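## Task

Every shelf spot has a lot number printed on the shelf edge beneath it, and more than one spot can carry the same number. Place one cardboard box from lot 740 and one from lot 689 on the desk so that no part of either box overhangs the desk edge. Every other cardboard box must remain on the shelf where it began. If no box of a given lot exists in the storeroom, leave that lot out. The robot must not tip over or finish leaning, or the task fails.

## Robot and tools

Robot: a Hello Robot Stretch 3 with one arm. It has a two-wheeled base (0.33 m long, 0.34 m wide, rounded rear) that turns about a point between its drive wheels, 0.05 m behind the front edge. A lift rides up a mast, and a telescoping arm reaches out to the robot's right side. It cannot drive sideways, so to move the gripper forward or back you drive the base. With the arm in and the wrist folded, a turn sweeps a 0.28 m radius; an unfolded, level wrist reaches beyond that circle.

Frames: the base frame has its origin on the floor midway between the drive wheels, x forward, y left, z up, in metres. hand_pose is reported in it, at the point where closed fingertips meet (with wrist joints at zero, its x points up, y back along the arm toward the mast, z to the rear). The odometry frame is the base frame at scene start; base_odometry counts wheel turns only, so slip looks like travel. Heading is in rad, left positive. If turned_by_wheels and turned_by_imu disagree by more than 0.15 rad, believe the IMU. base_tilt in degrees (forward/right positive) has a fixed bias of up to about 4 degrees.

move: one action per call. Arguments:
- base: one command only, a relative offset from where the base last reported itself. {"translate_m": d} drives d metres straight, forward positive, -3 to 3. {"rotate_rad": d} turns in place, left positive, -6.4 to 6.4.
- joints: one object of absolute targets keyed by joint name (not offsets). lift_m 0 to 1.1 m; arm_m 0 to 0.52 m extension; wrist_yaw_rad -1.345 to 4.42 (0 along the arm, positive toward the front); wrist_pitch_rad -1.57 to 0.451 (0 level, negative tips fingers down); wrist_roll_rad -2.911 to 2.918 (0 fingers side by side); gripper_m -0.089 to 0.179 (larger is wider; real fingertip gap is 0.007 m less near closed, 0.025 m less wide open); head_pan_rad -3.953 to 1.73 (0 forward, positive left, -1.57 along the arm); head_tilt_rad -1.53 to 0.419 (negative down). Done tolerances: 0.004 for lift, arm, gripper; 0.02 yaw and roll; 0.05 pitch; 0.1 head.
- speeds: top speed per motion by key, up to the max pace value. pace: "default" or "max" (translate 0.12/0.30 m/s, rotate 0.76/1.90 rad/s, lift 0.11/0.15 m/s, arm 0.14/0.40 m/s). The base is capped at 0.10 m/s and 0.63 rad/s unless lift_m < 0.30, arm_m < 0.03 and wrist_yaw_rad > 2.54.
- contact_limits: motor_effort percent (1 to 100) at which a motion halts, given only alongside that motion's command. arm_m takes a number (negative sense when retracting); lift_m takes {"down": n, "up": n} as push beyond free motion (below about 12 may trip in free travel); translate_m and rotate_rad take a number, and without one the base has no contact stop.
- servos: "reboot", sent alone, revives servos that shut off.
- cameras: list from head_camera, nav_camera, wrist_camera, all. blocking: true (default) waits until everything rests; false returns in about 0.5 s while motion continues.
An action contains base, joints or both. Unknown keys make the call invalid; out-of-range values get refused, and a refusal or an uncommanded stop cancels your later move, wait and finished_scene calls in that reply.

wait: seconds 0 to 10, optional cameras; returns early once running moves rest. stop: brakes all running motions; braked ones read "stopped" and may keep pressing. zoom_image: camera plus region [x0, y0, x1, y1] in pixels of that camera's latest image, at most 504 by 504. finished_scene: scene number (1 or 2); irreversible, and the goal must hold without the robot.

Results: joint_positions, motor_effort (percent, peak in brackets; positive toward higher values; wheels positive forward), lidar_m (12 sectors of 30 degrees, first straight ahead, counter-clockwise; sees only at 0.17 m height), wrist_depth_mm and head_depth_mm (7x7 grids of median depth), base_status and joint_status: "done", "moving", "off_target" (resting short, maybe still pushing), "contact_stop" (that joint goes slack until commanded again), "time_out", "torque_fault" (servo limp until reboot), "stopped". on_its_own lists things the robot did unbidden; "held at" is a target, not a reading. The move line reads "done" or the worst status.

Cameras: head_camera images arrive rotated; turn them a quarter clockwise. nav_camera needs a quarter turn counterclockwise. wrist_camera rides on the gripper. Calibration data (K, distortion, T_world_to_cam) is given per camera with small errors.

Gripping: command gripper_m below the box width to hold; lower squeezes harder, and a stall guard may loosen it, so resend if needed. Release by opening at least 0.05 above the width. Readings do not confirm a hold.

Cautions: before folding (yaw 3.0) or unfolding the wrist, put lift between 0.32 and 0.95, pitch -0.4, roll near 0; folded, the lift may go to 0.25. With yaw below -0.4 keep pitch at -0.5 or lower. The wrist and head have no contact stop. Pushing on rigid things with the gripper above about 0.45 m, or driving while holding or hooking something fixed, can tip the robot; if tilt appears, back off. Do not drop boxes, slam, hit furniture hard, or let things fall. Loose objects may occasionally get nudged. Scene 1 is practice and may be skipped.

Each tool is called after "Request:" in YAML: its name, and indented under it one key for each argument.

## Session

Request:
move:

Scene clock: 0.00 s.
base_odometry: x=+0.000 y=+0.000 heading=+0.000
turned_by_wheels: +0.000
turned_by_imu: +0.000
base_tilt: forward=-0.3 right=-1.1
lidar_m: 1.49 1.03 0.94 1.59 2.73 1.10 0.84 0.82 0.87 1.24 1.57 1.87
head_depth_mm: 1635 1978 1988 1995 1934 1914 1913 / 1644 1836 1822 1794 1777 1764 1761 / 1648 1716 1697 1692 1673 1666 1648 / 1604 1614 1584 1587 1575 1556 1550 / 1529 1514 1504 1486 1485 1467 1462 / 1461 1438 1424 1418 1404 1400 1384 / 1381 1371 1355 1350 1345 1337 1330
base_status: not commanded
joint_positions: lift_m=+0.407 arm_m=+0.001 wrist_yaw_rad=+2.998 wrist_pitch_rad=-0.447 wrist_roll_rad=+0.000 gripper_m=+0.037 head_pan_rad=+0.000 head_tilt_rad=-0.003
joint_status: not commanded
measured_speeds: all 0
motor_effort: left_wheel=-0.4 right_wheel=+0.5 lift_m=+24.0 arm_m=-3.1 wrist_yaw_rad=+0.8 wrist_pitch_rad=+1.9 wrist_roll_rad=-0.1 gripper_m=+0.5 head_pan_rad=+0.2 head_tilt_rad=+7.2
hand_pose: x=+0.0104 y=+0.0728 z=+0.4134 quat_wxyz=(+0.206, +0.699, +0.107, +0.677) (m; base frame)
wrist_depth_mm: - 138 - - - - - / - 149 - - - - - / - 164 - - - - - / 926 191 221 881 874 865 868 / 748 720 212 711 714 725 721 / 653 645 129 618 129 632 623 / 565 576 276 557 539 544 550
pictures: head_camera (sideways), nav_camera (sideways), wrist_camera

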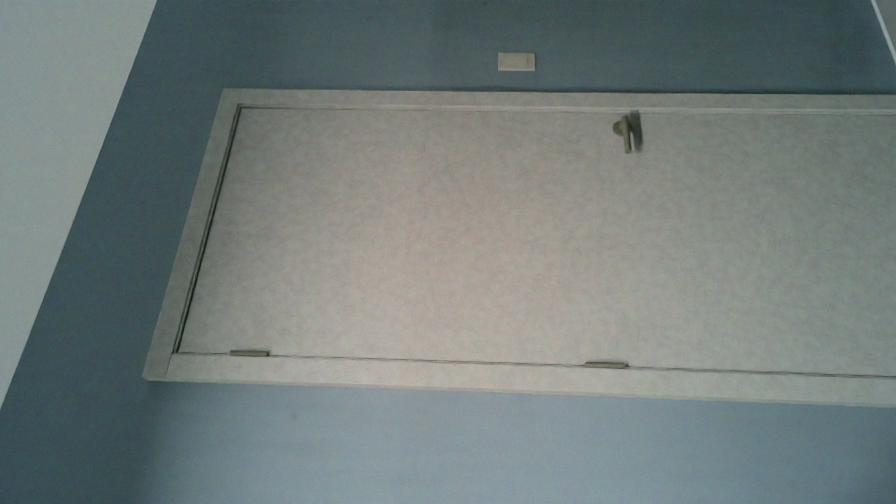

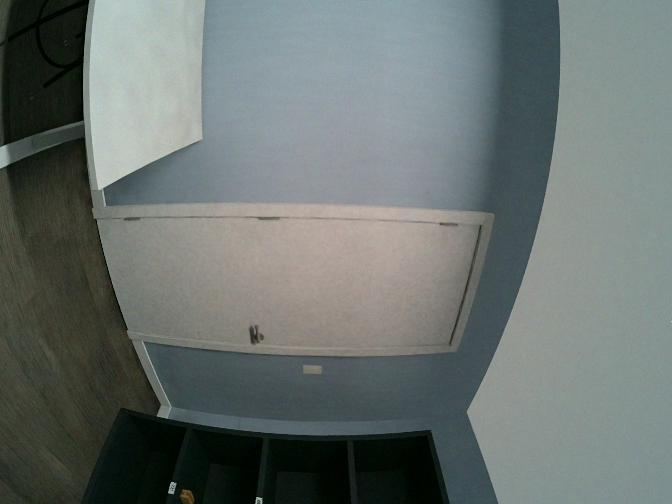

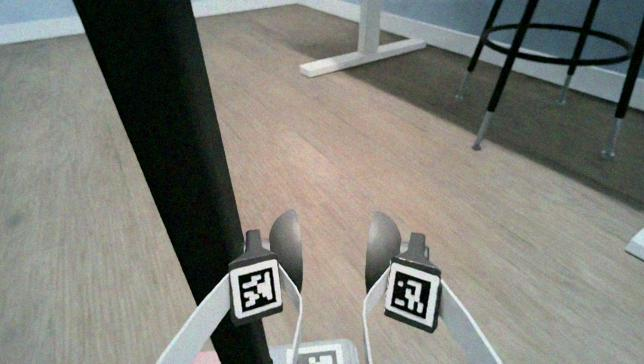

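Request:
move:
  joints: {"head_pan_rad": -1.57, "head_tilt_rad": -0.3}
  cameras: ["head_camera", "nav_camera"]

Request:
move:
  joints: {"head_pan_rad": 1.3, "head_tilt_rad": -0.3}
  cameras: ["head_camera", "nav_camera"]

Request:
move:
  joints: {"head_pan_rad": -3.14, "head_tilt_rad": -0.3}
  cameras: ["nav_camera"]

Scene clock: 6.90 s.
move: done
base_odometry: x=+0.000 y=+0.000 heading=+0.000
turned_by_wheels: +0.000
turned_by_imu: +0.000
base_tilt: forward=-0.3 right=-1.3
lidar_m: 1.49 1.03 0.94 1.58 2.73 1.10 0.84 0.82 0.87 1.24 1.57 1.87
head_depth_mm: 952 976 992 1020 1044 1070 1098 / 1082 1105 1139 1162 1195 1235 1261 / 1250 1284 1325 1360 1412 1460 1452 / 1515 1530 1581 1648 1703 1782 1542 / 1608 1703 1816 1872 1927 1914 1537 / 1612 1853 1950 2044 2079 1867 1521 / 1642 1763 1848 1933 1918 1839 1514
base_status: not commanded
joint_positions: lift_m=+0.407 arm_m=+0.001 wrist_yaw_rad=+2.998 wrist_pitch_rad=-0.447 wrist_roll_rad=+0.000 gripper_m=+0.037 head_pan_rad=-1.607 head_tilt_rad=-0.300
joint_status: all done
measured_speeds: all 0
motor_effort: left_wheel=-0.4(0.6) right_wheel=+0.3(1.0) lift_m=+23.8(24.1) arm_m=-10.8(11.5) wrist_yaw_rad=+0.5(1.4) wrist_pitch_rad=+2.0(2.1) wrist_roll_rad=-0.3(0.3) gripper_m=+0.3(0.9) head_pan_rad=+3.0(5.5) head_tilt_rad=-3.2(6.2)
hand_pose: x=+0.0104 y=+0.0728 z=+0.4134 quat_wxyz=(+0.206, +0.699, +0.107, +0.677) (m; base frame)
wrist_depth_mm: - 138 - - - - - / - 150 - - - - - / - 165 - - - - - / 908 191 221 870 879 867 868 / 754 719 212 715 712 729 723 / 659 642 129 617 129 623 623 / 567 573 278 560 540 550 552
pictures: head_camera (sideways), nav_camera (sideways)
camera_calibration:
head_camera: T_world_to_cam=[[-0.0374096, 0.246601, -0.968395, 1.27611], [0.995368, -0.0766904, -0.0579808, 0.0690712], [-0.0885647, -0.966078, -0.24259, 0.271883], [0, 0, 0, 1]] pos_world=[0.00306699, -0.0467332, 1.30574]
nav_camera: T_world_to_cam=[[0.00730402, -0.270928, 0.962572, -1.20981], [-0.999672, 0.021653, 0.01368, 0.0384226], [-0.0245489, -0.962356, -0.270681, 0.305687], [0, 0, 0, 1]] pos_world=[0.0547507, -0.0344242, 1.24675]

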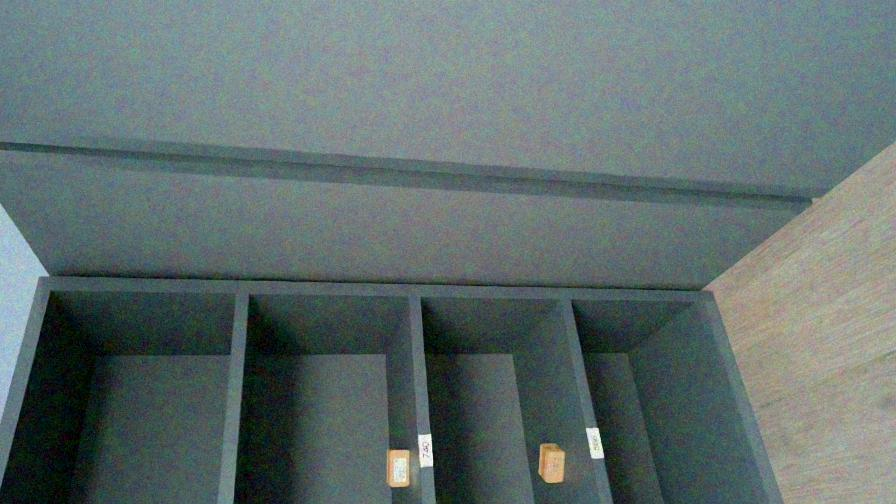

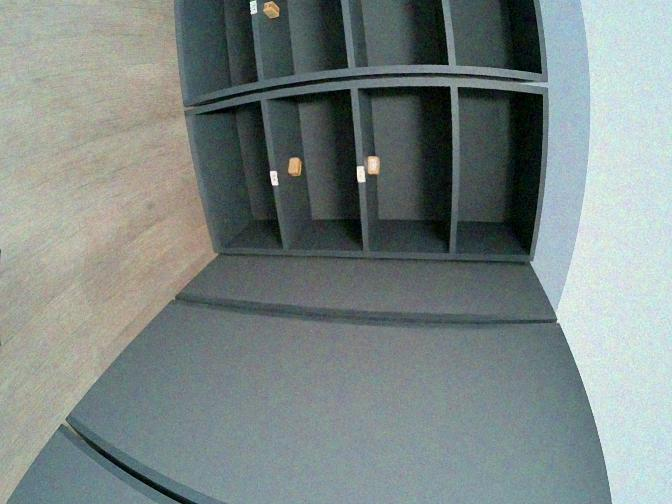

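Scene clock: 9.67 s.
move: done
base_odometry: x=+0.000 y=+0.000 heading=+0.000
turned_by_wheels: +0.000
turned_by_imu: +0.000
base_tilt: forward=-0.2 right=-1.2
lidar_m: 1.49 1.03 0.94 1.59 2.74 1.10 0.84 0.82 0.87 1.24 1.57 1.87
head_depth_mm: 1415 1467 1499 1551 1340 927 1446 / 1552 1590 1649 1692 1337 923 1422 / 1709 1738 1823 1874 1321 1051 1540 / 1884 1978 2038 2118 1309 1846 1540 / 2112 2243 2323 2430 1394 1807 1532 / 2449 2544 2717 2886 2383 1982 1515 / 2452 2548 2716 2804 2782 1986 1519
base_status: not commanded
joint_positions: lift_m=+0.407 arm_m=+0.001 wrist_yaw_rad=+2.998 wrist_pitch_rad=-0.447 wrist_roll_rad=+0.000 gripper_m=+0.037 head_pan_rad=+1.308 head_tilt_rad=-0.300
joint_status: all done
measured_speeds: translate_m=+0.000 rotate_rad=+0.000 lift_m=+0.000 arm_m=+0.000 wrist_yaw_rad=+0.000 wrist_pitch_rad=+0.000 wrist_roll_rad=+0.000 head_pan_rad=-0.024 head_tilt_rad=+0.000
motor_effort: left_wheel=-0.2(0.9) right_wheel=+0.3(1.2) lift_m=+24.1(24.5) arm_m=-12.9(14.2) wrist_yaw_rad=+0.7(1.8) wrist_pitch_rad=+2.0(2.1) wrist_roll_rad=-0.1(0.3) gripper_m=+0.3(0.9) head_pan_rad=-2.6(5.5) head_tilt_rad=-2.3(6.5)
hand_pose: x=+0.0104 y=+0.0728 z=+0.4134 quat_wxyz=(+0.206, +0.699, +0.107, +0.677) (m; base frame)
wrist_depth_mm: - 138 - - - - - / - 150 - - - - - / - 165 - - - - - / 911 191 221 874 889 869 863 / 749 732 212 712 714 726 723 / 641 647 129 618 128 622 622 / 567 580 277 557 546 551 543
pictures: head_camera (sideways), nav_camera (sideways)
camera_calibration:
head_camera: T_world_to_cam=[[-0.0188877, -0.248691, -0.968399, 1.27601], [-0.952754, 0.298158, -0.0579864, 0.0809164], [0.303156, 0.92155, -0.242573, 0.269483], [0, 0, 0, 1]] pos_world=[0.0194988, 0.0448638, 1.30574]
nav_camera: T_world_to_cam=[[0.0537103, 0.265635, 0.962576, -1.21011], [0.96931, -0.245464, 0.0136527, 0.0265275], [0.239904, 0.932301, -0.270666, 0.304009], [0, 0, 0, 1]] pos_world=[-0.033651, 0.044531, 1.24675]

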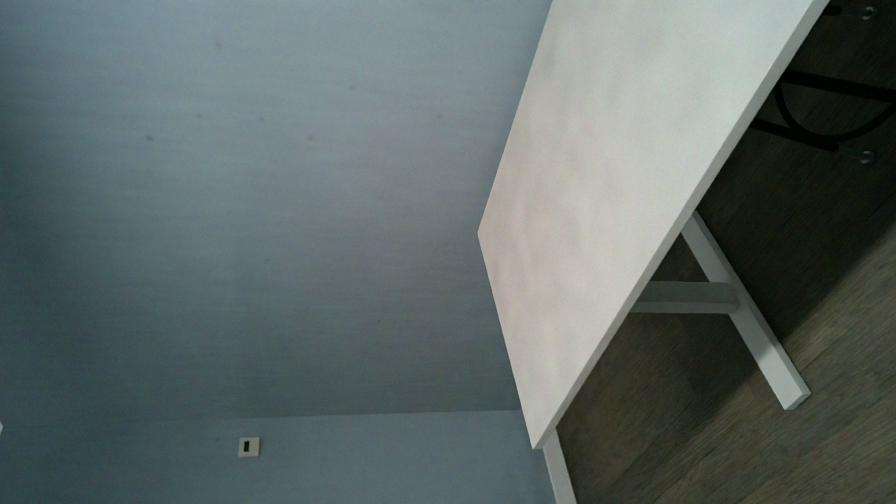

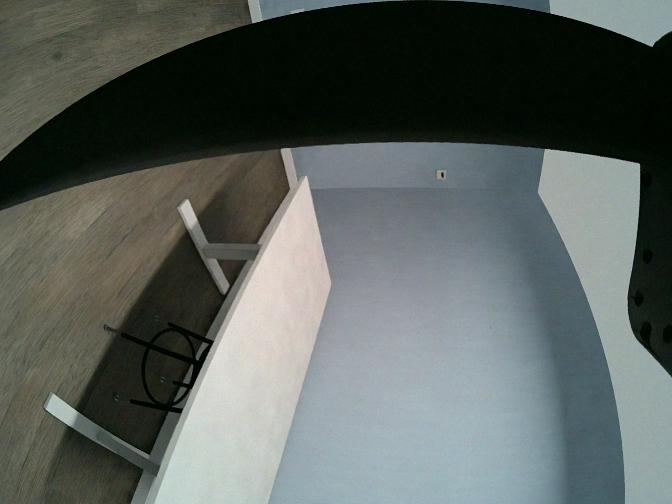

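Scene clock: 13.07 s.
move: done
base_odometry: x=+0.000 y=+0.000 heading=+0.000
turned_by_wheels: +0.000
turned_by_imu: +0.000
base_tilt: forward=-0.3 right=-1.3
lidar_m: 1.50 1.03 0.94 1.59 2.74 1.10 0.84 0.82 0.87 1.24 1.57 1.87
head_depth_mm: 951 1003 1063 1142 1221 1322 1432 / 887 936 996 1057 1129 1208 1305 / 837 883 930 988 1049 1119 1193 / 791 831 872 919 977 1038 1110 / 751 786 824 869 917 970 1024 / 715 747 781 819 860 906 961 / 683 710 741 774 813 853 900
base_status: not commanded
joint_positions: lift_m=+0.407 arm_m=+0.001 wrist_yaw_rad=+2.998 wrist_pitch_rad=-0.447 wrist_roll_rad=+0.000 gripper_m=+0.037 head_pan_rad=-3.148 head_tilt_rad=-0.300
joint_status: all done
measured_speeds: translate_m=+0.000 rotate_rad=+0.000 lift_m=+0.000 arm_m=+0.000 wrist_yaw_rad=+0.000 wrist_pitch_rad=+0.000 wrist_roll_rad=+0.000 head_pan_rad=+0.024 head_tilt_rad=+0.000
motor_effort: left_wheel=-0.4(0.9) right_wheel=+0.7(1.1) lift_m=+23.3(24.3) arm_m=-13.1(14.3) wrist_yaw_rad=-0.5(2.6) wrist_pitch_rad=+2.0(2.1) wrist_roll_rad=-0.2(0.3) gripper_m=+0.6(1.0) head_pan_rad=+3.1(6.0) head_tilt_rad=-2.1(6.2)
hand_pose: x=+0.0104 y=+0.0728 z=+0.4134 quat_wxyz=(+0.206, +0.699, +0.107, +0.677) (m; base frame)
wrist_depth_mm: - 138 - - - - - / - 150 - - - - - / - 164 - - - - - / 914 191 221 889 871 873 859 / 755 721 212 714 707 731 727 / 652 645 128 614 129 630 625 / 564 580 278 558 541 554 550
pictures: nav_camera (sideways)
camera_calibration:
nav_camera: T_world_to_cam=[[-0.2706, -0.0152156, 0.962572, -1.20812], [-0.00759245, 0.999878, 0.0136709, 0.0324618], [-0.962662, -0.00360893, -0.270682, 0.311404], [0, 0, 0, 1]] pos_world=[-0.0268934, -0.0497163, 1.24675]

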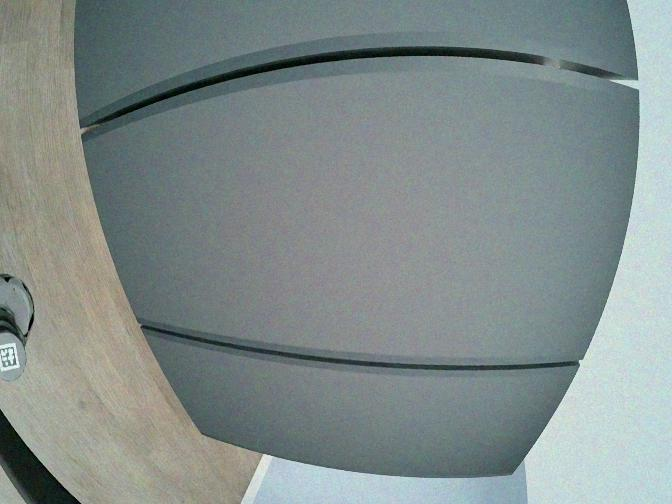

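Request:
move:
  joints: {"head_pan_rad": -1.1, "head_tilt_rad": -0.35}
  cameras: ["head_camera", "nav_camera"]

Request:
move:
  joints: {"head_pan_rad": 0.5, "head_tilt_rad": -0.35}
  cameras: ["head_camera", "nav_camera"]

Request:
move:
  joints: {"head_pan_rad": -3.9, "head_tilt_rad": -0.35}
  cameras: ["nav_camera"]

Scene clock: 72.70 s.
move: done
base_odometry: x=+0.000 y=+0.000 heading=+0.000
turned_by_wheels: +0.000
turned_by_imu: +0.000
base_tilt: forward=-0.3 right=-1.2
lidar_m: 1.49 1.03 0.94 1.58 2.74 1.10 0.84 0.82 0.87 1.24 1.57 1.87
head_depth_mm: 1725 1787 1908 1966 1912 1817 1499 / 1724 1811 1910 2045 2123 1821 1482 / 1718 1804 1906 2051 2148 1832 1474 / 1709 1791 1893 2020 2115 1808 1462 / 1349 1432 1530 1623 1749 1793 1463 / 1712 1797 1900 2026 2079 1796 1455 / 1735 1787 1918 2025 2076 1802 1452
base_status: not commanded
joint_positions: lift_m=+0.407 arm_m=+0.001 wrist_yaw_rad=+2.998 wrist_pitch_rad=-0.447 wrist_roll_rad=+0.000 gripper_m=+0.037 head_pan_rad=-1.092 head_tilt_rad=-0.350
joint_status: all done
measured_speeds: translate_m=+0.000 rotate_rad=+0.000 lift_m=+0.000 arm_m=+0.000 wrist_yaw_rad=+0.000 wrist_pitch_rad=+0.000 wrist_roll_rad=+0.000 head_pan_rad=-0.024 head_tilt_rad=+0.000
motor_effort: left_wheel=-0.6(0.8) right_wheel=+0.2(1.0) lift_m=+23.8(24.2) arm_m=-13.8(14.1) wrist_yaw_rad=+0.0(1.5) wrist_pitch_rad=+2.0(2.1) wrist_roll_rad=+0.0(0.3) gripper_m=+0.8(0.9) head_pan_rad=-2.9(5.7) head_tilt_rad=-3.6(7.8)
hand_pose: x=+0.0104 y=+0.0728 z=+0.4134 quat_wxyz=(+0.206, +0.699, +0.107, +0.677) (m; base frame)
wrist_depth_mm: - 138 - - - - - / - 150 - - - - - / - 164 - - - - - / 894 191 221 888 885 869 858 / 760 722 212 709 707 717 721 / 644 644 128 618 129 628 625 / 561 577 278 553 543 551 551
pictures: head_camera (sideways), nav_camera (sideways)
camera_calibration:
head_camera: T_world_to_cam=[[-0.176035, 0.238613, -0.955026, 1.2595], [0.902687, 0.426104, -0.0599253, 0.0721847], [0.392641, -0.872639, -0.290402, 0.331141], [0, 0, 0, 1]] pos_world=[0.026536, -0.0423253, 1.30335]
nav_camera: T_world_to_cam=[[0.16164, -0.274267, 0.947972, -1.19172], [-0.88035, -0.474149, 0.012929, 0.038748], [0.445934, -0.836636, -0.318092, 0.364522], [0, 0, 0, 1]] pos_world=[0.0641886, -0.00350438, 1.24517]

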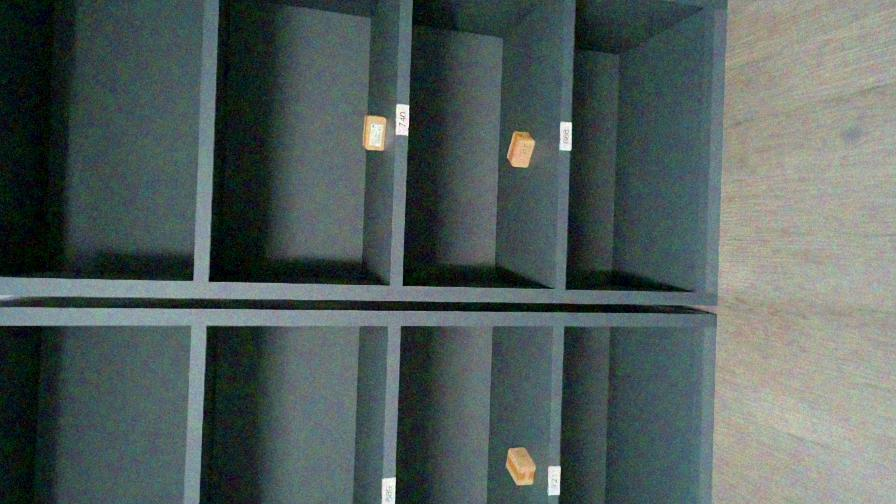

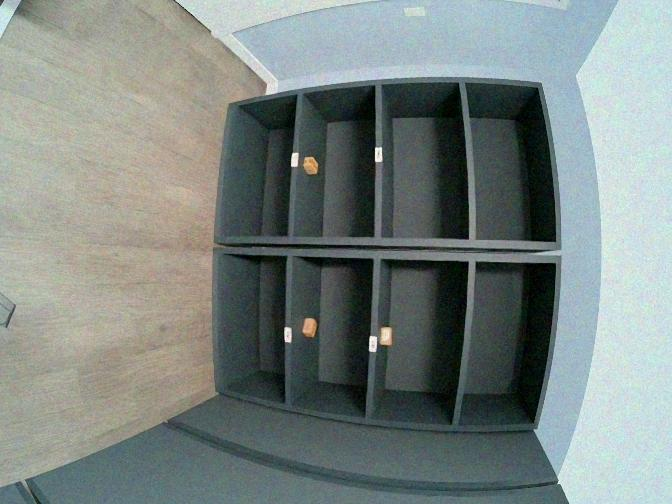

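Scene clock: 73.93 s.
move: done
base_odometry: x=+0.000 y=+0.000 heading=+0.000
turned_by_wheels: +0.000
turned_by_imu: +0.000
base_tilt: forward=-0.4 right=-1.3
lidar_m: 1.49 1.03 0.94 1.59 2.73 1.10 0.84 0.82 0.87 1.24 1.57 1.87
head_depth_mm: 1223 1281 1361 1425 1502 1627 1495 / 1223 1299 1371 1458 1557 1648 1483 / 1239 1301 1374 1464 1351 855 1470 / 1245 1304 1386 1472 1185 883 1411 / 1252 1311 1399 1488 1182 882 1456 / 1261 1327 1401 1498 1165 875 1406 / 1268 1326 1416 1497 1162 872 1445
base_status: not commanded
joint_positions: lift_m=+0.407 arm_m=+0.001 wrist_yaw_rad=+2.998 wrist_pitch_rad=-0.447 wrist_roll_rad=+0.000 gripper_m=+0.037 head_pan_rad=+0.537 head_tilt_rad=-0.350
joint_status: all done
measured_speeds: all 0
motor_effort: left_wheel=-0.3(0.6) right_wheel=+0.6(1.5) lift_m=+23.3(24.2) arm_m=-13.5(14.2) wrist_yaw_rad=+1.0(1.3) wrist_pitch_rad=+1.9(2.0) wrist_roll_rad=-0.1(0.3) gripper_m=+0.4(1.0) head_pan_rad=-2.9(5.6) head_tilt_rad=-2.9(5.8)
hand_pose: x=+0.0104 y=+0.0728 z=+0.4134 quat_wxyz=(+0.206, +0.699, +0.107, +0.677) (m; base frame)
wrist_depth_mm: - 138 - - - - - / - 149 - - - - - / - 165 - - - - - / 903 190 221 887 873 878 862 / 761 728 212 705 705 728 715 / 644 648 129 627 128 632 622 / 560 570 277 564 540 548 549
pictures: head_camera (sideways), nav_camera (sideways)
camera_calibration:
head_camera: T_world_to_cam=[[-0.228132, -0.189745, -0.954962, 1.25975], [-0.477954, 0.876337, -0.0599438, 0.0805807], [0.848243, 0.442753, -0.29061, 0.328624], [0, 0, 0, 1]] pos_world=[0.0471503, 0.0229164, 1.30335]
nav_camera: T_world_to_cam=[[0.264638, 0.177485, 0.947874, -1.19223], [0.524597, -0.851253, 0.0129303, 0.0301051], [0.809175, 0.49383, -0.318382, 0.362663], [0, 0, 0, 1]] pos_world=[0.00625932, 0.0581368, 1.24516]

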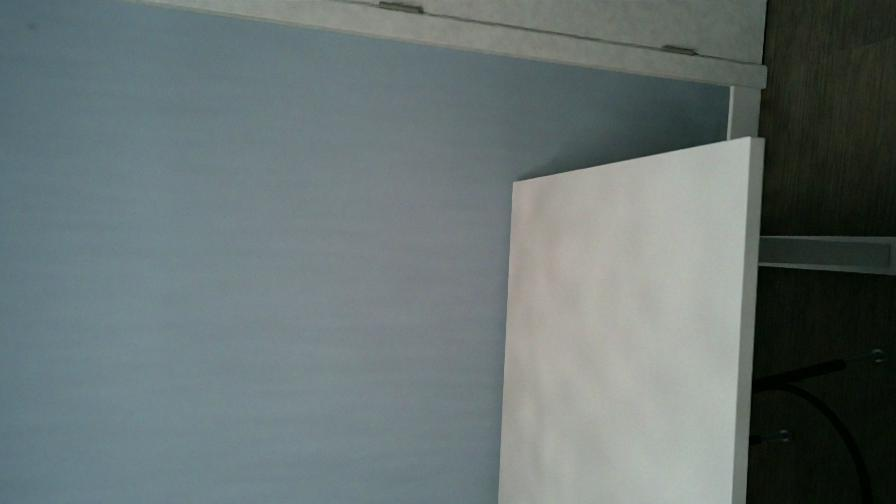

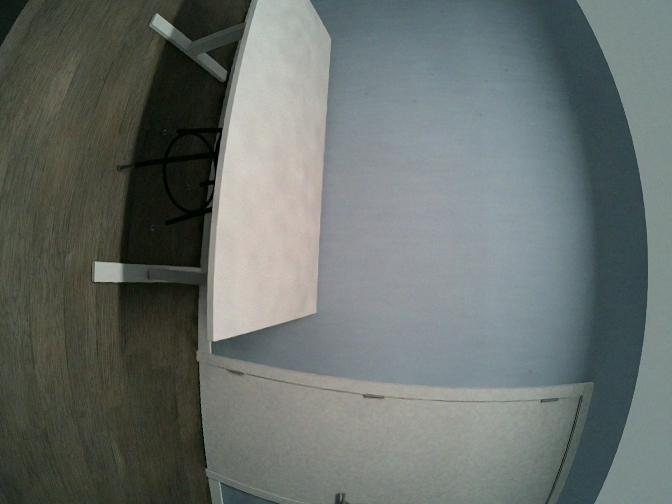

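Scene clock: 77.33 s.
move: done
base_odometry: x=+0.000 y=+0.000 heading=+0.000
turned_by_wheels: +0.000
turned_by_imu: +0.000
base_tilt: forward=-0.4 right=-1.2
lidar_m: 1.49 1.03 0.94 1.58 2.74 1.10 0.84 0.82 0.87 1.24 1.56 1.87
head_depth_mm: - - - - - - - / 2303 2404 - - - - - / 2354 2507 2615 2766 2637 1899 1520 / 2445 2579 2710 2902 2592 1898 1470 / 2548 2668 2761 2949 2331 1854 1468 / 1373 1428 1495 1571 1640 1695 1450 / 1162 1197 1242 1294 1347 1412 1406
base_status: not commanded
joint_positions: lift_m=+0.407 arm_m=+0.001 wrist_yaw_rad=+2.998 wrist_pitch_rad=-0.447 wrist_roll_rad=+0.000 gripper_m=+0.037 head_pan_rad=-3.908 head_tilt_rad=-0.350
joint_status: all done
measured_speeds: translate_m=+0.000 rotate_rad=+0.000 lift_m=+0.000 arm_m=+0.000 wrist_yaw_rad=+0.000 wrist_pitch_rad=+0.000 wrist_roll_rad=+0.000 head_pan_rad=+0.024 head_tilt_rad=+0.000
motor_effort: left_wheel=-0.8(0.9) right_wheel=+0.6(1.1) lift_m=+23.9(24.2) arm_m=-13.8(13.9) wrist_yaw_rad=+0.4(1.9) wrist_pitch_rad=+1.9(2.1) wrist_roll_rad=+0.2(0.3) gripper_m=+0.9(0.9) head_pan_rad=+2.7(5.5) head_tilt_rad=-2.5(7.3)
hand_pose: x=+0.0104 y=+0.0728 z=+0.4134 quat_wxyz=(+0.206, +0.699, +0.107, +0.677) (m; base frame)
wrist_depth_mm: - 138 - - - - - / - 150 - - - - - / - 164 - - - - - / 909 191 220 879 874 861 871 / 754 727 211 719 708 728 719 / 654 644 128 619 128 634 625 / 570 575 277 562 541 549 550
pictures: nav_camera (sideways)
camera_calibration:
nav_camera: T_world_to_cam=[[-0.241021, 0.208399, 0.947881, -1.18917], [0.682597, 0.73068, 0.0129208, 0.0291994], [-0.689906, 0.650136, -0.318361, 0.371746], [0, 0, 0, 1]] pos_world=[-0.0500766, -0.0151993, 1.24516]

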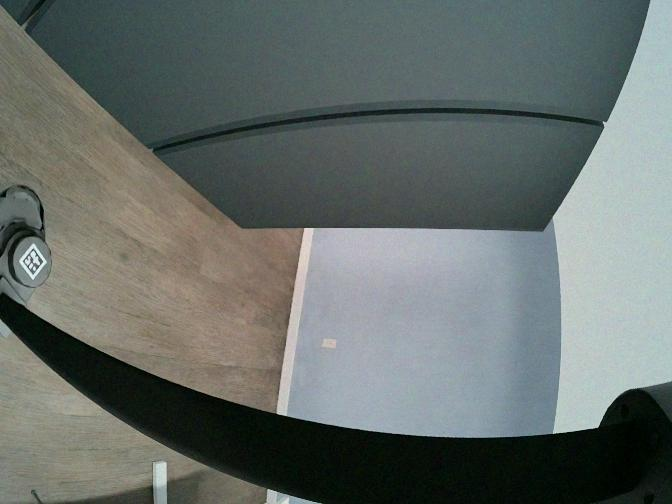

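Request:
move:
  joints: {"head_pan_rad": -0.95, "head_tilt_rad": -0.35}
  cameras: ["head_camera"]

Request:
zoom_image:
  camera: "head_camera"
  region: [340, 0, 620, 157]

Request:
zoom_image:
  camera: "head_camera"
  region: [340, 347, 620, 504]

Scene clock: 89.53 s.
move: done
base_odometry: x=+0.000 y=+0.000 heading=+0.000
turned_by_wheels: +0.000
turned_by_imu: +0.000
base_tilt: forward=-0.5 right=-1.3
lidar_m: 1.49 1.03 0.94 1.58 2.73 1.10 0.84 0.82 0.87 1.24 1.57 1.87
head_depth_mm: 1661 1749 1844 1957 1966 1805 1493 / 1699 1767 1870 1978 1927 1783 1472 / 1370 1440 1786 1984 1907 1795 1481 / 1747 1814 1919 2024 1889 1806 1474 / 1771 1861 1949 2077 2206 1847 1457 / 1809 1869 1975 2102 2184 1875 1458 / 1806 1859 1915 2048 2065 1833 1446
base_status: not commanded
joint_positions: lift_m=+0.407 arm_m=+0.001 wrist_yaw_rad=+2.998 wrist_pitch_rad=-0.447 wrist_roll_rad=+0.000 gripper_m=+0.037 head_pan_rad=-0.942 head_tilt_rad=-0.350
joint_status: all done
measured_speeds: translate_m=+0.000 rotate_rad=+0.000 lift_m=+0.000 arm_m=+0.000 wrist_yaw_rad=+0.000 wrist_pitch_rad=+0.000 wrist_roll_rad=+0.000 head_pan_rad=-0.024 head_tilt_rad=+0.000
motor_effort: left_wheel=-0.5(0.7) right_wheel=+0.6(1.1) lift_m=+23.8(24.3) arm_m=-13.3(14.0) wrist_yaw_rad=-0.1(1.4) wrist_pitch_rad=+1.9(2.1) wrist_roll_rad=+0.1(0.3) gripper_m=+0.6(1.0) head_pan_rad=-3.5(6.0) head_tilt_rad=-2.1(8.0)
hand_pose: x=+0.0104 y=+0.0728 z=+0.4134 quat_wxyz=(+0.206, +0.699, +0.107, +0.677) (m; base frame)
wrist_depth_mm: - 138 - - - - - / - 150 - - - - - / - 164 - - - - - / 920 190 220 890 862 858 847 / 747 723 212 712 703 731 728 / 654 645 128 619 129 634 625 / 570 583 277 556 541 552 547
pictures: head_camera (sideways)
camera_calibration:
head_camera: T_world_to_cam=[[-0.209803, 0.209828, -0.954963, 1.25962], [0.828974, 0.556065, -0.0599429, 0.0726066], [0.518444, -0.804216, -0.290607, 0.330699], [0, 0, 0, 1]] pos_world=[0.0326344, -0.0387243, 1.30335]

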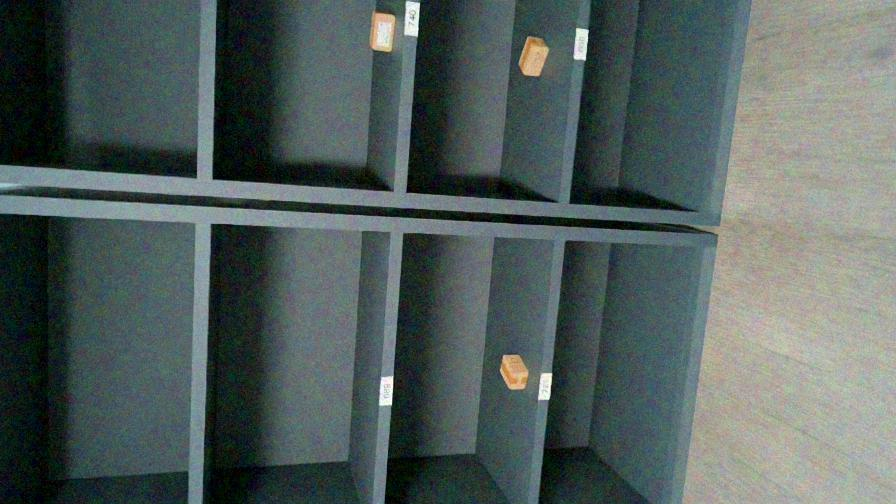

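Scaled by 1.800 from the camera's 896x504 image, which has a finer 1280x720 frame.

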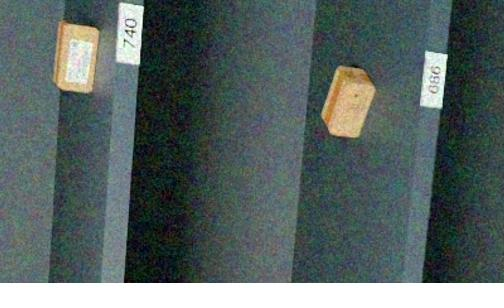

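Scaled by 1.800 from the camera's 896x504 image, which has a finer 1280x720 frame.

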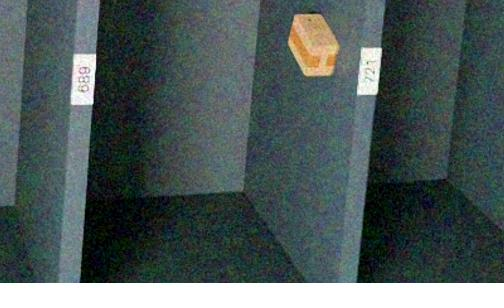

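Request:
zoom_image:
  camera: "head_camera"
  region: [550, 10, 620, 80]

Request:
zoom_image:
  camera: "head_camera"
  region: [350, 355, 420, 425]

Request:
zoom_image:
  camera: "head_camera"
  region: [380, 0, 450, 70]

Scaled by 7.200 from the camera's 896x504 image, which has a finer 1280x720 frame.

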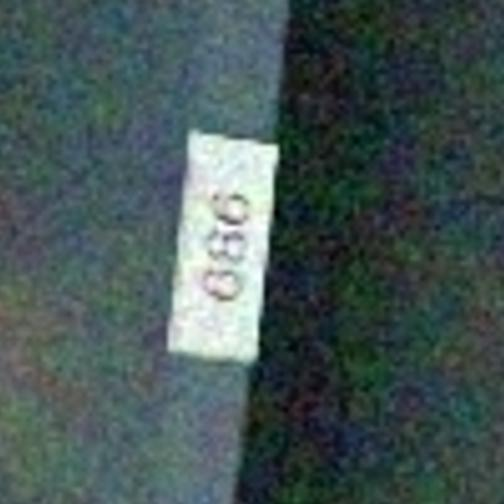

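Scaled by 7.200 from the camera's 896x504 image, which has a finer 1280x720 frame.

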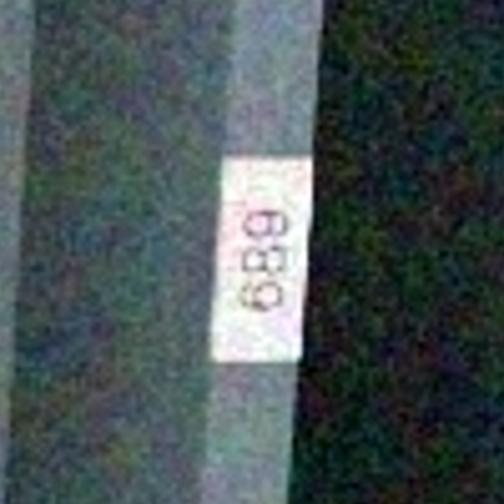

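Scaled by 7.200 from the camera's 896x504 image, which has a finer 1280x720 frame.

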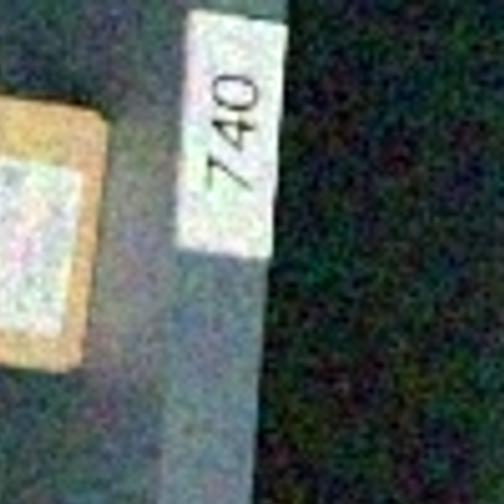

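Request:
move:
  base: {"rotate_rad": -1.47}
  joints: {"lift_m": 0.28, "head_pan_rad": 0.0, "head_tilt_rad": -0.3}

Request:
move:
  base: {"translate_m": 1.06}
  cameras: ["head_camera", "nav_camera"]

Scene clock: 173.83 s.
move: done
base_odometry: x=+0.000 y=+0.000 heading=-1.470
turned_by_wheels: -1.470
turned_by_imu: -1.445
base_tilt: forward=-0.2 right=-1.1
lidar_m: 1.43 1.57 1.77 1.47 1.34 0.94 2.57 2.71 1.00 0.82 0.82 0.91
head_depth_mm: 1127 1143 1155 1178 1194 1211 1250 / 1321 1355 1371 1393 1419 1468 1461 / 1552 1573 1643 1703 1767 1793 1553 / 1696 1880 1980 1971 1954 1908 1546 / 1608 1861 1955 2066 2087 1881 1538 / 1620 1768 1905 1967 1940 1878 1532 / 1621 1731 1811 1886 1904 1841 1512
base_status: done
joint_positions: lift_m=+0.280 arm_m=+0.001 wrist_yaw_rad=+2.998 wrist_pitch_rad=-0.448 wrist_roll_rad=+0.000 gripper_m=+0.037 head_pan_rad=+0.001 head_tilt_rad=-0.300
joint_status: all done
measured_speeds: all 0
motor_effort: left_wheel=+7.9(11.9) right_wheel=-10.8(13.5) lift_m=+23.3(26.6) arm_m=-13.0(14.1) wrist_yaw_rad=+0.2(1.5) wrist_pitch_rad=+2.0(2.1) wrist_roll_rad=+0.0(0.3) gripper_m=+0.8(1.0) head_pan_rad=-3.2(6.8) head_tilt_rad=+5.2(8.5)
hand_pose: x=+0.0104 y=+0.0727 z=+0.2860 quat_wxyz=(+0.207, +0.699, +0.107, +0.677) (m; base frame)
wrist_depth_mm: - 138 - - - - - / - 150 - - - - - / 864 165 775 856 829 818 831 / 697 191 221 672 671 659 653 / 570 553 212 547 547 557 556 / 493 492 128 288 129 485 481 / 266 271 251 261 410 424 418
pictures: none

Scene clock: 183.97 s.
move: done
base_odometry: x=+0.107 y=-1.055 heading=-1.470
turned_by_wheels: +0.000
turned_by_imu: +0.000
base_tilt: forward=-0.2 right=-1.1
lidar_m: 0.70 1.03 0.73 1.49 1.81 1.70 2.60 1.09 0.56 0.46 0.46 0.51
head_depth_mm: 575 601 625 653 663 676 689 / 622 611 645 665 702 747 787 / 757 663 791 813 755 852 857 / 915 681 1007 1043 713 1095 916 / 896 700 983 1028 706 1137 912 / 857 719 943 984 699 1087 906 / 824 741 909 949 667 1040 902
base_status: done
joint_positions: lift_m=+0.280 arm_m=+0.001 wrist_yaw_rad=+2.998 wrist_pitch_rad=-0.448 wrist_roll_rad=+0.000 gripper_m=+0.037 head_pan_rad=+0.000 head_tilt_rad=-0.300
joint_status: not commanded
measured_speeds: all 0
motor_effort: left_wheel=+4.4(11.9) right_wheel=+5.1(10.4) lift_m=+27.7(28.7) arm_m=-11.2(14.0) wrist_yaw_rad=-0.1(2.1) wrist_pitch_rad=+2.0(2.2) wrist_roll_rad=+0.2(0.4) gripper_m=+0.5(1.2) head_pan_rad=-3.2(3.9) head_tilt_rad=+4.0(6.1)
hand_pose: x=+0.0104 y=+0.0727 z=+0.2860 quat_wxyz=(+0.207, +0.699, +0.107, +0.677) (m; base frame)
wrist_depth_mm: - 138 - - - - - / - 150 - - - - - / 860 165 771 849 828 764 - / 695 190 221 680 671 665 597 / 578 559 212 546 541 552 539 / 498 493 129 290 128 482 481 / 266 272 250 262 411 421 420
pictures: head_camera (sideways), nav_camera (sideways)
camera_calibration:
head_camera: T_world_to_cam=[[-0.244674, -0.0462725, -0.968501, 1.2775], [0.0408232, 0.997483, -0.0579705, 0.0748908], [0.968746, -0.0537212, -0.24217, 0.264872], [0, 0, 0, 1]] pos_world=[0.0529203, -0.00136006, 1.30574]
nav_camera: T_world_to_cam=[[0.27008, 0.0170307, 0.962687, -1.21166], [0.0143239, -0.999804, 0.0136687, 0.0322462], [0.962731, 0.0100978, -0.270271, 0.299121], [0, 0, 0, 1]] pos_world=[0.0388095, 0.0498547, 1.24685]

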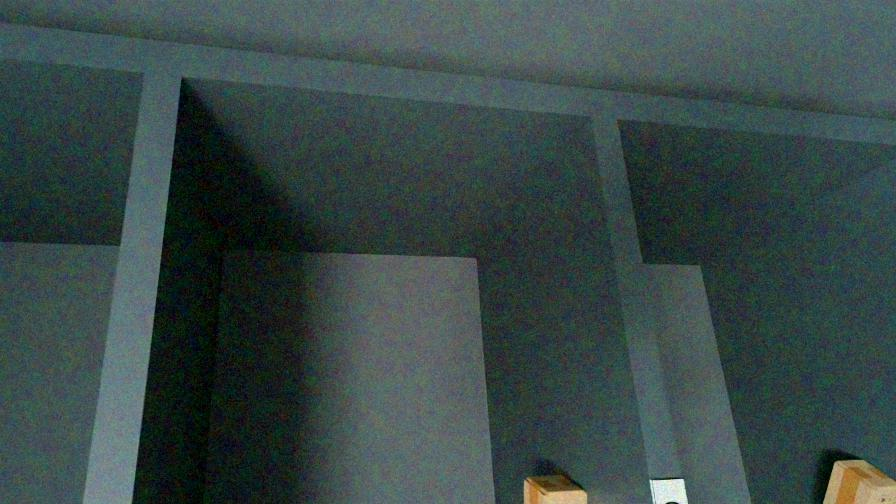

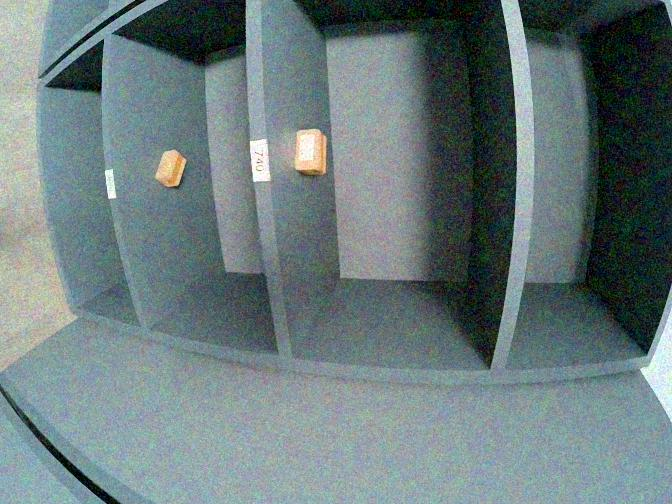

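Request:
move:
  base: {"rotate_rad": 1.94}
  joints: {"head_pan_rad": -1.57, "head_tilt_rad": -0.4}
  cameras: ["head_camera", "nav_camera"]

Scene clock: 193.70 s.
move: done
base_odometry: x=+0.107 y=-1.055 heading=+0.470
turned_by_wheels: +1.940
turned_by_imu: +1.908
base_tilt: forward=-0.2 right=-1.3
lidar_m: 1.80 1.71 2.60 1.78 0.66 0.48 0.46 0.48 0.66 1.03 0.73 1.47
head_depth_mm: 489 917 975 957 673 1000 849 / 497 914 973 943 668 1065 845 / 507 914 976 931 700 1060 840 / 517 912 972 920 695 1054 833 / 529 911 970 905 687 1046 830 / 478 910 973 896 680 1042 827 / 489 912 968 885 673 1034 824
base_status: done
joint_positions: lift_m=+0.280 arm_m=+0.001 wrist_yaw_rad=+2.998 wrist_pitch_rad=-0.448 wrist_roll_rad=+0.000 gripper_m=+0.037 head_pan_rad=-1.571 head_tilt_rad=-0.400
joint_status: all done
measured_speeds: all 0
motor_effort: left_wheel=-9.3(13.6) right_wheel=+8.6(11.8) lift_m=+29.8(31.3) arm_m=-13.5(14.0) wrist_yaw_rad=-0.6(2.0) wrist_pitch_rad=+2.1(2.1) wrist_roll_rad=+0.1(0.3) gripper_m=-0.1(1.2) head_pan_rad=+3.7(5.8) head_tilt_rad=-3.8(7.9)
hand_pose: x=+0.0104 y=+0.0727 z=+0.2860 quat_wxyz=(+0.207, +0.699, +0.107, +0.677) (m; base frame)
wrist_depth_mm: - 138 - - - - - / - 149 - - - - - / - 164 779 840 822 825 802 / 657 191 221 675 666 670 659 / 581 558 211 546 539 551 556 / 493 493 129 288 129 485 475 / 266 270 250 261 409 423 415
pictures: head_camera (sideways), nav_camera (sideways)
camera_calibration:
head_camera: T_world_to_cam=[[-0.0463267, 0.340428, -0.939129, 1.23788], [0.997486, -0.0346994, -0.0617837, 0.0740149], [-0.0536201, -0.93963, -0.337964, 0.395789], [0, 0, 0, 1]] pos_world=[0.00474006, -0.0469439, 1.30086]
nav_camera: T_world_to_cam=[[0.0170816, -0.365076, 0.930821, -1.16846], [-0.999802, -0.0157314, 0.0121775, 0.0403749], [0.0101974, -0.930845, -0.365273, 0.428605], [0, 0, 0, 1]] pos_world=[0.0559553, -0.0269759, 1.24369]

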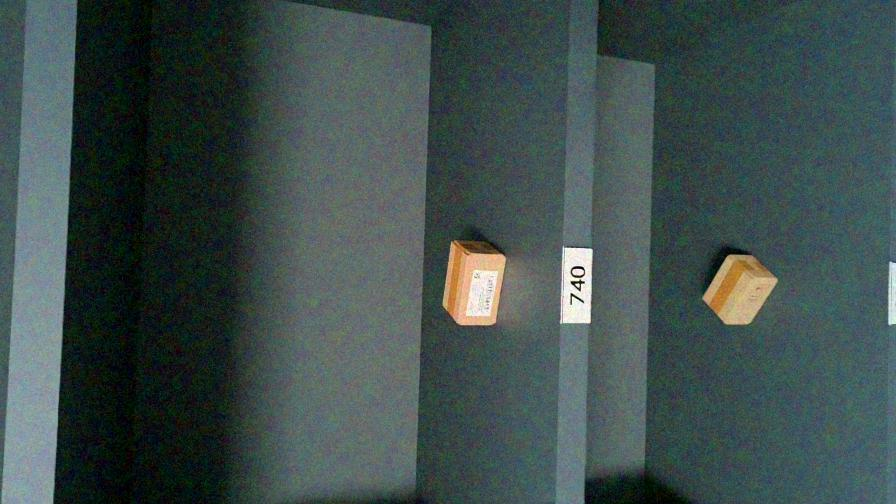

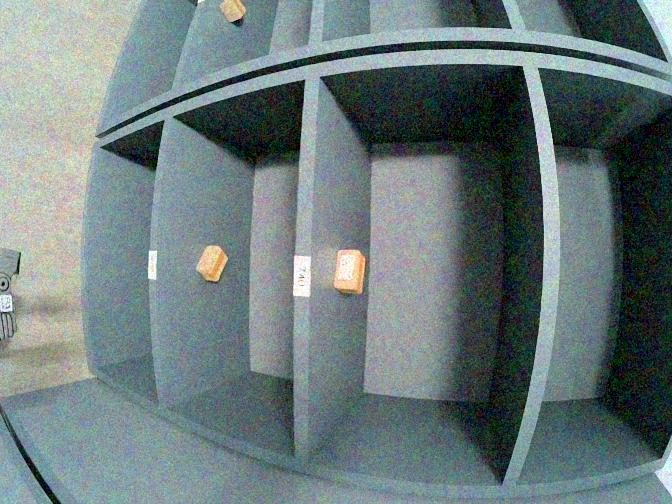

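Request:
move:
  base: {"translate_m": 0.085}
  joints: {"lift_m": 0.94}

Request:
move:
  joints: {"wrist_yaw_rad": -0.27, "wrist_pitch_rad": -0.4, "gripper_m": 0.16}
  cameras: ["all"]

Scene clock: 235.73 s.
move: done
base_odometry: x=+0.183 y=-1.016 heading=+0.470
turned_by_wheels: +0.000
turned_by_imu: +0.000
base_tilt: forward=-0.3 right=-1.2
lidar_m: 1.72 1.64 2.48 2.10 0.77 0.56 0.55 0.57 0.75 1.03 0.68 1.42
head_depth_mm: 489 917 974 959 674 1073 - / 497 919 974 946 670 1070 870 / 507 915 977 928 662 1060 863 / 517 911 975 917 694 1049 861 / 529 910 972 909 687 1046 856 / 480 908 971 898 682 1039 852 / 489 906 961 882 675 999 821
base_status: done
joint_positions: lift_m=+0.940 arm_m=+0.001 wrist_yaw_rad=+2.998 wrist_pitch_rad=-0.448 wrist_roll_rad=+0.000 gripper_m=+0.037 head_pan_rad=-1.570 head_tilt_rad=-0.400
joint_status: all done
measured_speeds: all 0
motor_effort: left_wheel=+4.7(7.9) right_wheel=+6.8(12.6) lift_m=+30.0(34.3) arm_m=-10.8(13.1) wrist_yaw_rad=-0.8(2.1) wrist_pitch_rad=+2.1(2.3) wrist_roll_rad=-0.2(0.3) gripper_m=+0.6(1.0) head_pan_rad=+2.9(4.0) head_tilt_rad=-3.2(4.2)
hand_pose: x=+0.0104 y=+0.0727 z=+0.9460 quat_wxyz=(+0.207, +0.699, +0.107, +0.677) (m; base frame)
wrist_depth_mm: - 138 - - - - - / - 149 - - - - - / - 165 - - - - - / - 187 220 - - - - / - - 213 - - - - / - - 129 - 129 - - / - - 275 - - - -
pictures: none

Scene clock: 238.37 s.
move: done
base_odometry: x=+0.183 y=-1.016 heading=+0.470
turned_by_wheels: +0.000
turned_by_imu: +0.000
base_tilt: forward=-0.2 right=-1.1
lidar_m: 1.72 1.64 2.48 2.10 0.77 0.56 0.55 0.57 0.75 1.03 0.68 1.41
head_depth_mm: 488 914 975 958 673 1075 - / 497 911 974 950 667 1070 - / 508 911 975 931 665 1105 - / 518 912 971 916 694 1051 788 / 529 912 976 908 688 1046 828 / 480 910 973 897 680 1035 827 / 489 903 961 883 674 999 822
base_status: not commanded
joint_positions: lift_m=+0.940 arm_m=+0.001 wrist_yaw_rad=-0.267 wrist_pitch_rad=-0.421 wrist_roll_rad=+0.000 gripper_m=+0.160 head_pan_rad=-1.570 head_tilt_rad=-0.400
joint_status: all done
measured_speeds: all 0
motor_effort: left_wheel=+4.7(5.3) right_wheel=+6.3(7.4) lift_m=+27.7(31.0) arm_m=-10.0(11.5) wrist_yaw_rad=-4.0(6.4) wrist_pitch_rad=+3.3(5.3) wrist_roll_rad=-0.1(0.3) gripper_m=+0.6(82.4) head_pan_rad=+3.5(3.9) head_tilt_rad=-2.1(3.4)
hand_pose: x=-0.0806 y=-0.3616 z=+0.9521 quat_wxyz=(+0.666, +0.055, -0.705, -0.239) (m; base frame)
wrist_depth_mm: - - 422 - - - 402 / - - - - - - - / - - - - - - 467 / - - - - 924 - 516 / - 144 - - - 141 - / - 125 - - - 135 - / 112 - - - - - 109
pictures: head_camera (sideways), nav_camera (sideways), wrist_camera
camera_calibration:
head_camera: T_world_to_cam=[[-0.0466003, 0.340404, -0.939124, 1.23787], [0.997511, -0.0339455, -0.0618017, 0.0739726], [-0.0529166, -0.939666, -0.337974, 0.395802], [0, 0, 0, 1]] pos_world=[0.00484123, -0.0469435, 1.30086]
nav_camera: T_world_to_cam=[[0.0173733, -0.365064, 0.93082, -1.16847], [-0.99979, -0.0164877, 0.0121942, 0.0404371], [0.0108955, -0.930836, -0.365274, 0.428564], [0, 0, 0, 1]] pos_world=[0.0560594, -0.0269776, 1.24369]
wrist_camera: T_world_to_cam=[[-0.973327, 0.228005, -0.025455, 0.0349102], [0.153069, 0.562741, -0.812337, 1.02178], [-0.170893, -0.794566, -0.582632, 0.419726], [0, 0, 0, 1]] pos_world=[-0.0506961, -0.249459, 1.07547]

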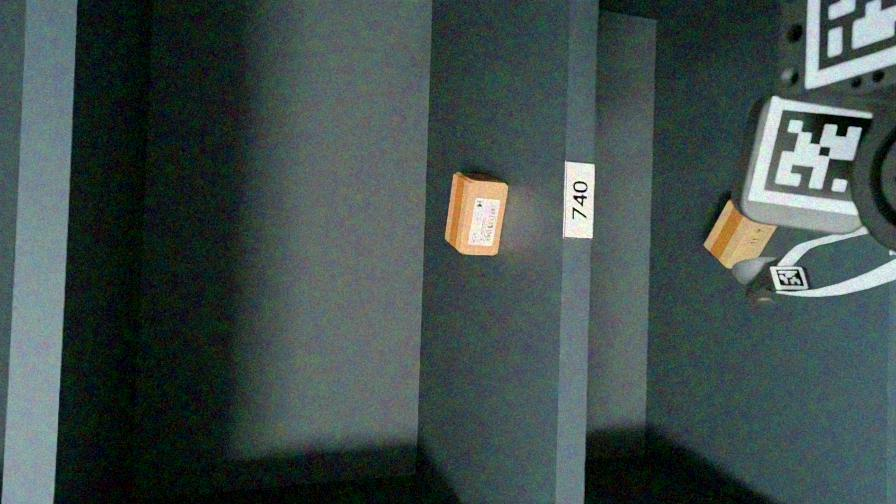

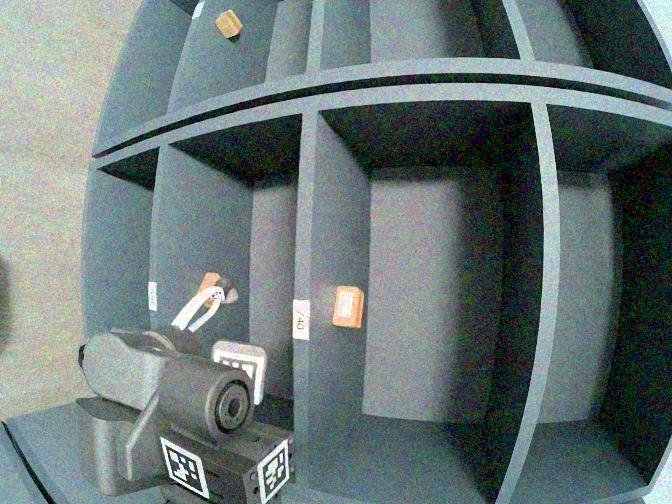

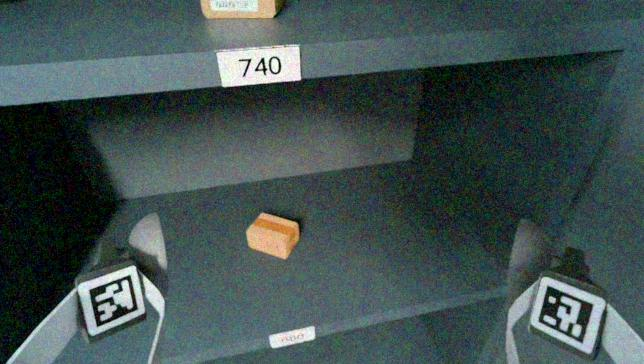

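Request:
move:
  joints: {"lift_m": 0.98, "wrist_pitch_rad": 0.0}
  cameras: ["wrist_camera"]

Scene clock: 267.23 s.
move: done
base_odometry: x=+0.183 y=-1.016 heading=+0.470
turned_by_wheels: +0.000
turned_by_imu: +0.000
base_tilt: forward=-0.3 right=-1.2
lidar_m: 1.72 1.64 2.48 2.10 0.77 0.56 0.55 0.57 0.75 1.03 0.68 1.41
head_depth_mm: 489 918 978 958 672 - - / 498 913 978 947 630 - - / 507 915 976 932 658 - - / 518 910 972 917 651 1050 834 / 530 913 972 910 688 1046 830 / 481 912 972 896 680 1043 824 / 489 905 961 884 675 999 824
base_status: not commanded
joint_positions: lift_m=+0.980 arm_m=+0.001 wrist_yaw_rad=-0.267 wrist_pitch_rad=-0.024 wrist_roll_rad=+0.000 gripper_m=+0.160 head_pan_rad=-1.570 head_tilt_rad=-0.400
joint_status: all done
measured_speeds: all 0
motor_effort: left_wheel=+4.8(5.0) right_wheel=+5.9(6.9) lift_m=+28.3(33.3) arm_m=-9.1(10.3) wrist_yaw_rad=-2.1(4.7) wrist_pitch_rad=+3.8(5.2) wrist_roll_rad=+0.0(0.3) gripper_m=+0.6(1.2) head_pan_rad=+2.6(3.5) head_tilt_rad=-1.9(2.9)
hand_pose: x=-0.0889 y=-0.3921 z=+1.0886 quat_wxyz=(+0.700, -0.086, -0.702, -0.103) (m; base frame)
wrist_depth_mm: - - - - 792 - - / 651 - - - - - - / 669 - - - 834 - - / - - 487 - - - 457 / - 145 - - - 140 457 / - 125 - - - 135 458 / 115 - - - 942 - 110
pictures: wrist_camera
camera_calibration:
wrist_camera: T_world_to_cam=[[-0.975229, 0.221001, -0.0093388, 0.0168372], [0.0582506, 0.21586, -0.974685, 1.18337], [-0.21339, -0.951085, -0.223387, 0.0174729], [0, 0, 0, 1]] pos_world=[-0.0487831, -0.242545, 1.15747]

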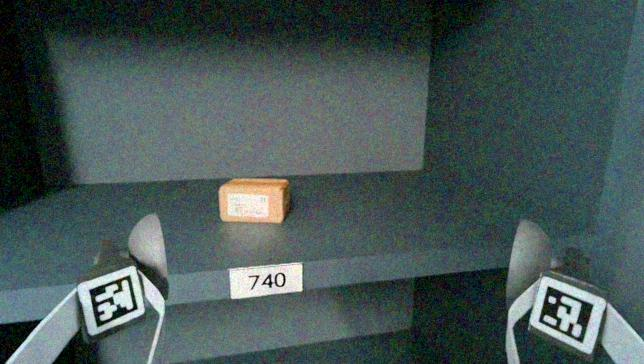

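Request:
move:
  joints: {"arm_m": 0.13}
  base: {"translate_m": 0.03}
  cameras: ["wrist_camera"]

Scene clock: 290.57 s.
move: done
base_odometry: x=+0.210 y=-1.002 heading=+0.470
turned_by_wheels: +0.000
turned_by_imu: +0.000
base_tilt: forward=-0.2 right=-1.2
lidar_m: 1.69 1.61 2.44 2.21 0.82 0.60 0.58 0.60 0.77 1.03 0.66 1.38
head_depth_mm: 490 915 979 1017 - 1115 824 / 497 912 975 1023 - - 815 / 506 909 975 940 - - 815 / 518 916 972 923 691 1094 832 / 529 909 974 912 688 1044 832 / 479 908 972 896 681 1041 826 / 487 892 952 849 674 967 824
base_status: done
joint_positions: lift_m=+0.980 arm_m=+0.130 wrist_yaw_rad=-0.267 wrist_pitch_rad=-0.023 wrist_roll_rad=+0.000 gripper_m=+0.160 head_pan_rad=-1.570 head_tilt_rad=-0.400
joint_status: all done
measured_speeds: all 0
motor_effort: left_wheel=+5.2(9.6) right_wheel=+5.3(9.7) lift_m=+26.6(26.6) arm_m=+14.0(15.4) wrist_yaw_rad=-3.5(4.2) wrist_pitch_rad=+3.9(4.0) wrist_roll_rad=+0.2(0.3) gripper_m=+0.8(1.0) head_pan_rad=+2.6(3.2) head_tilt_rad=-0.8(2.3)
hand_pose: x=-0.0890 y=-0.5215 z=+1.0887 quat_wxyz=(+0.700, -0.086, -0.702, -0.103) (m; base frame)
wrist_depth_mm: - - - - - 694 - / - - - - - 703 - / - - - - - - - / - - - - - - - / - 145 372 371 - 140 - / - 125 - - - 135 - / 112 - - - - - 110
pictures: wrist_camera
camera_calibration:
wrist_camera: T_world_to_cam=[[-0.975148, 0.221362, -0.00922477, 0.0453451], [0.0581346, 0.215474, -0.974778, 1.21136], [-0.213791, -0.951089, -0.222988, -0.106079], [0, 0, 0, 1]] pos_world=[-0.0488825, -0.371944, 1.15757]

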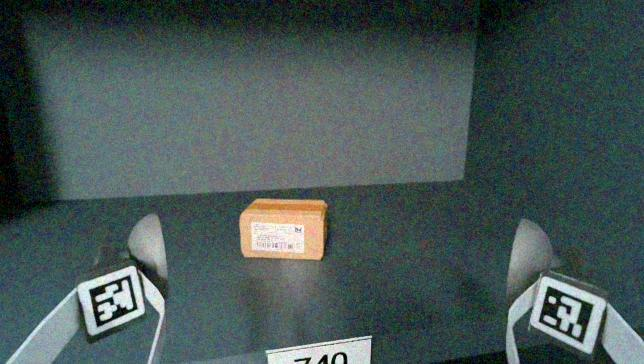

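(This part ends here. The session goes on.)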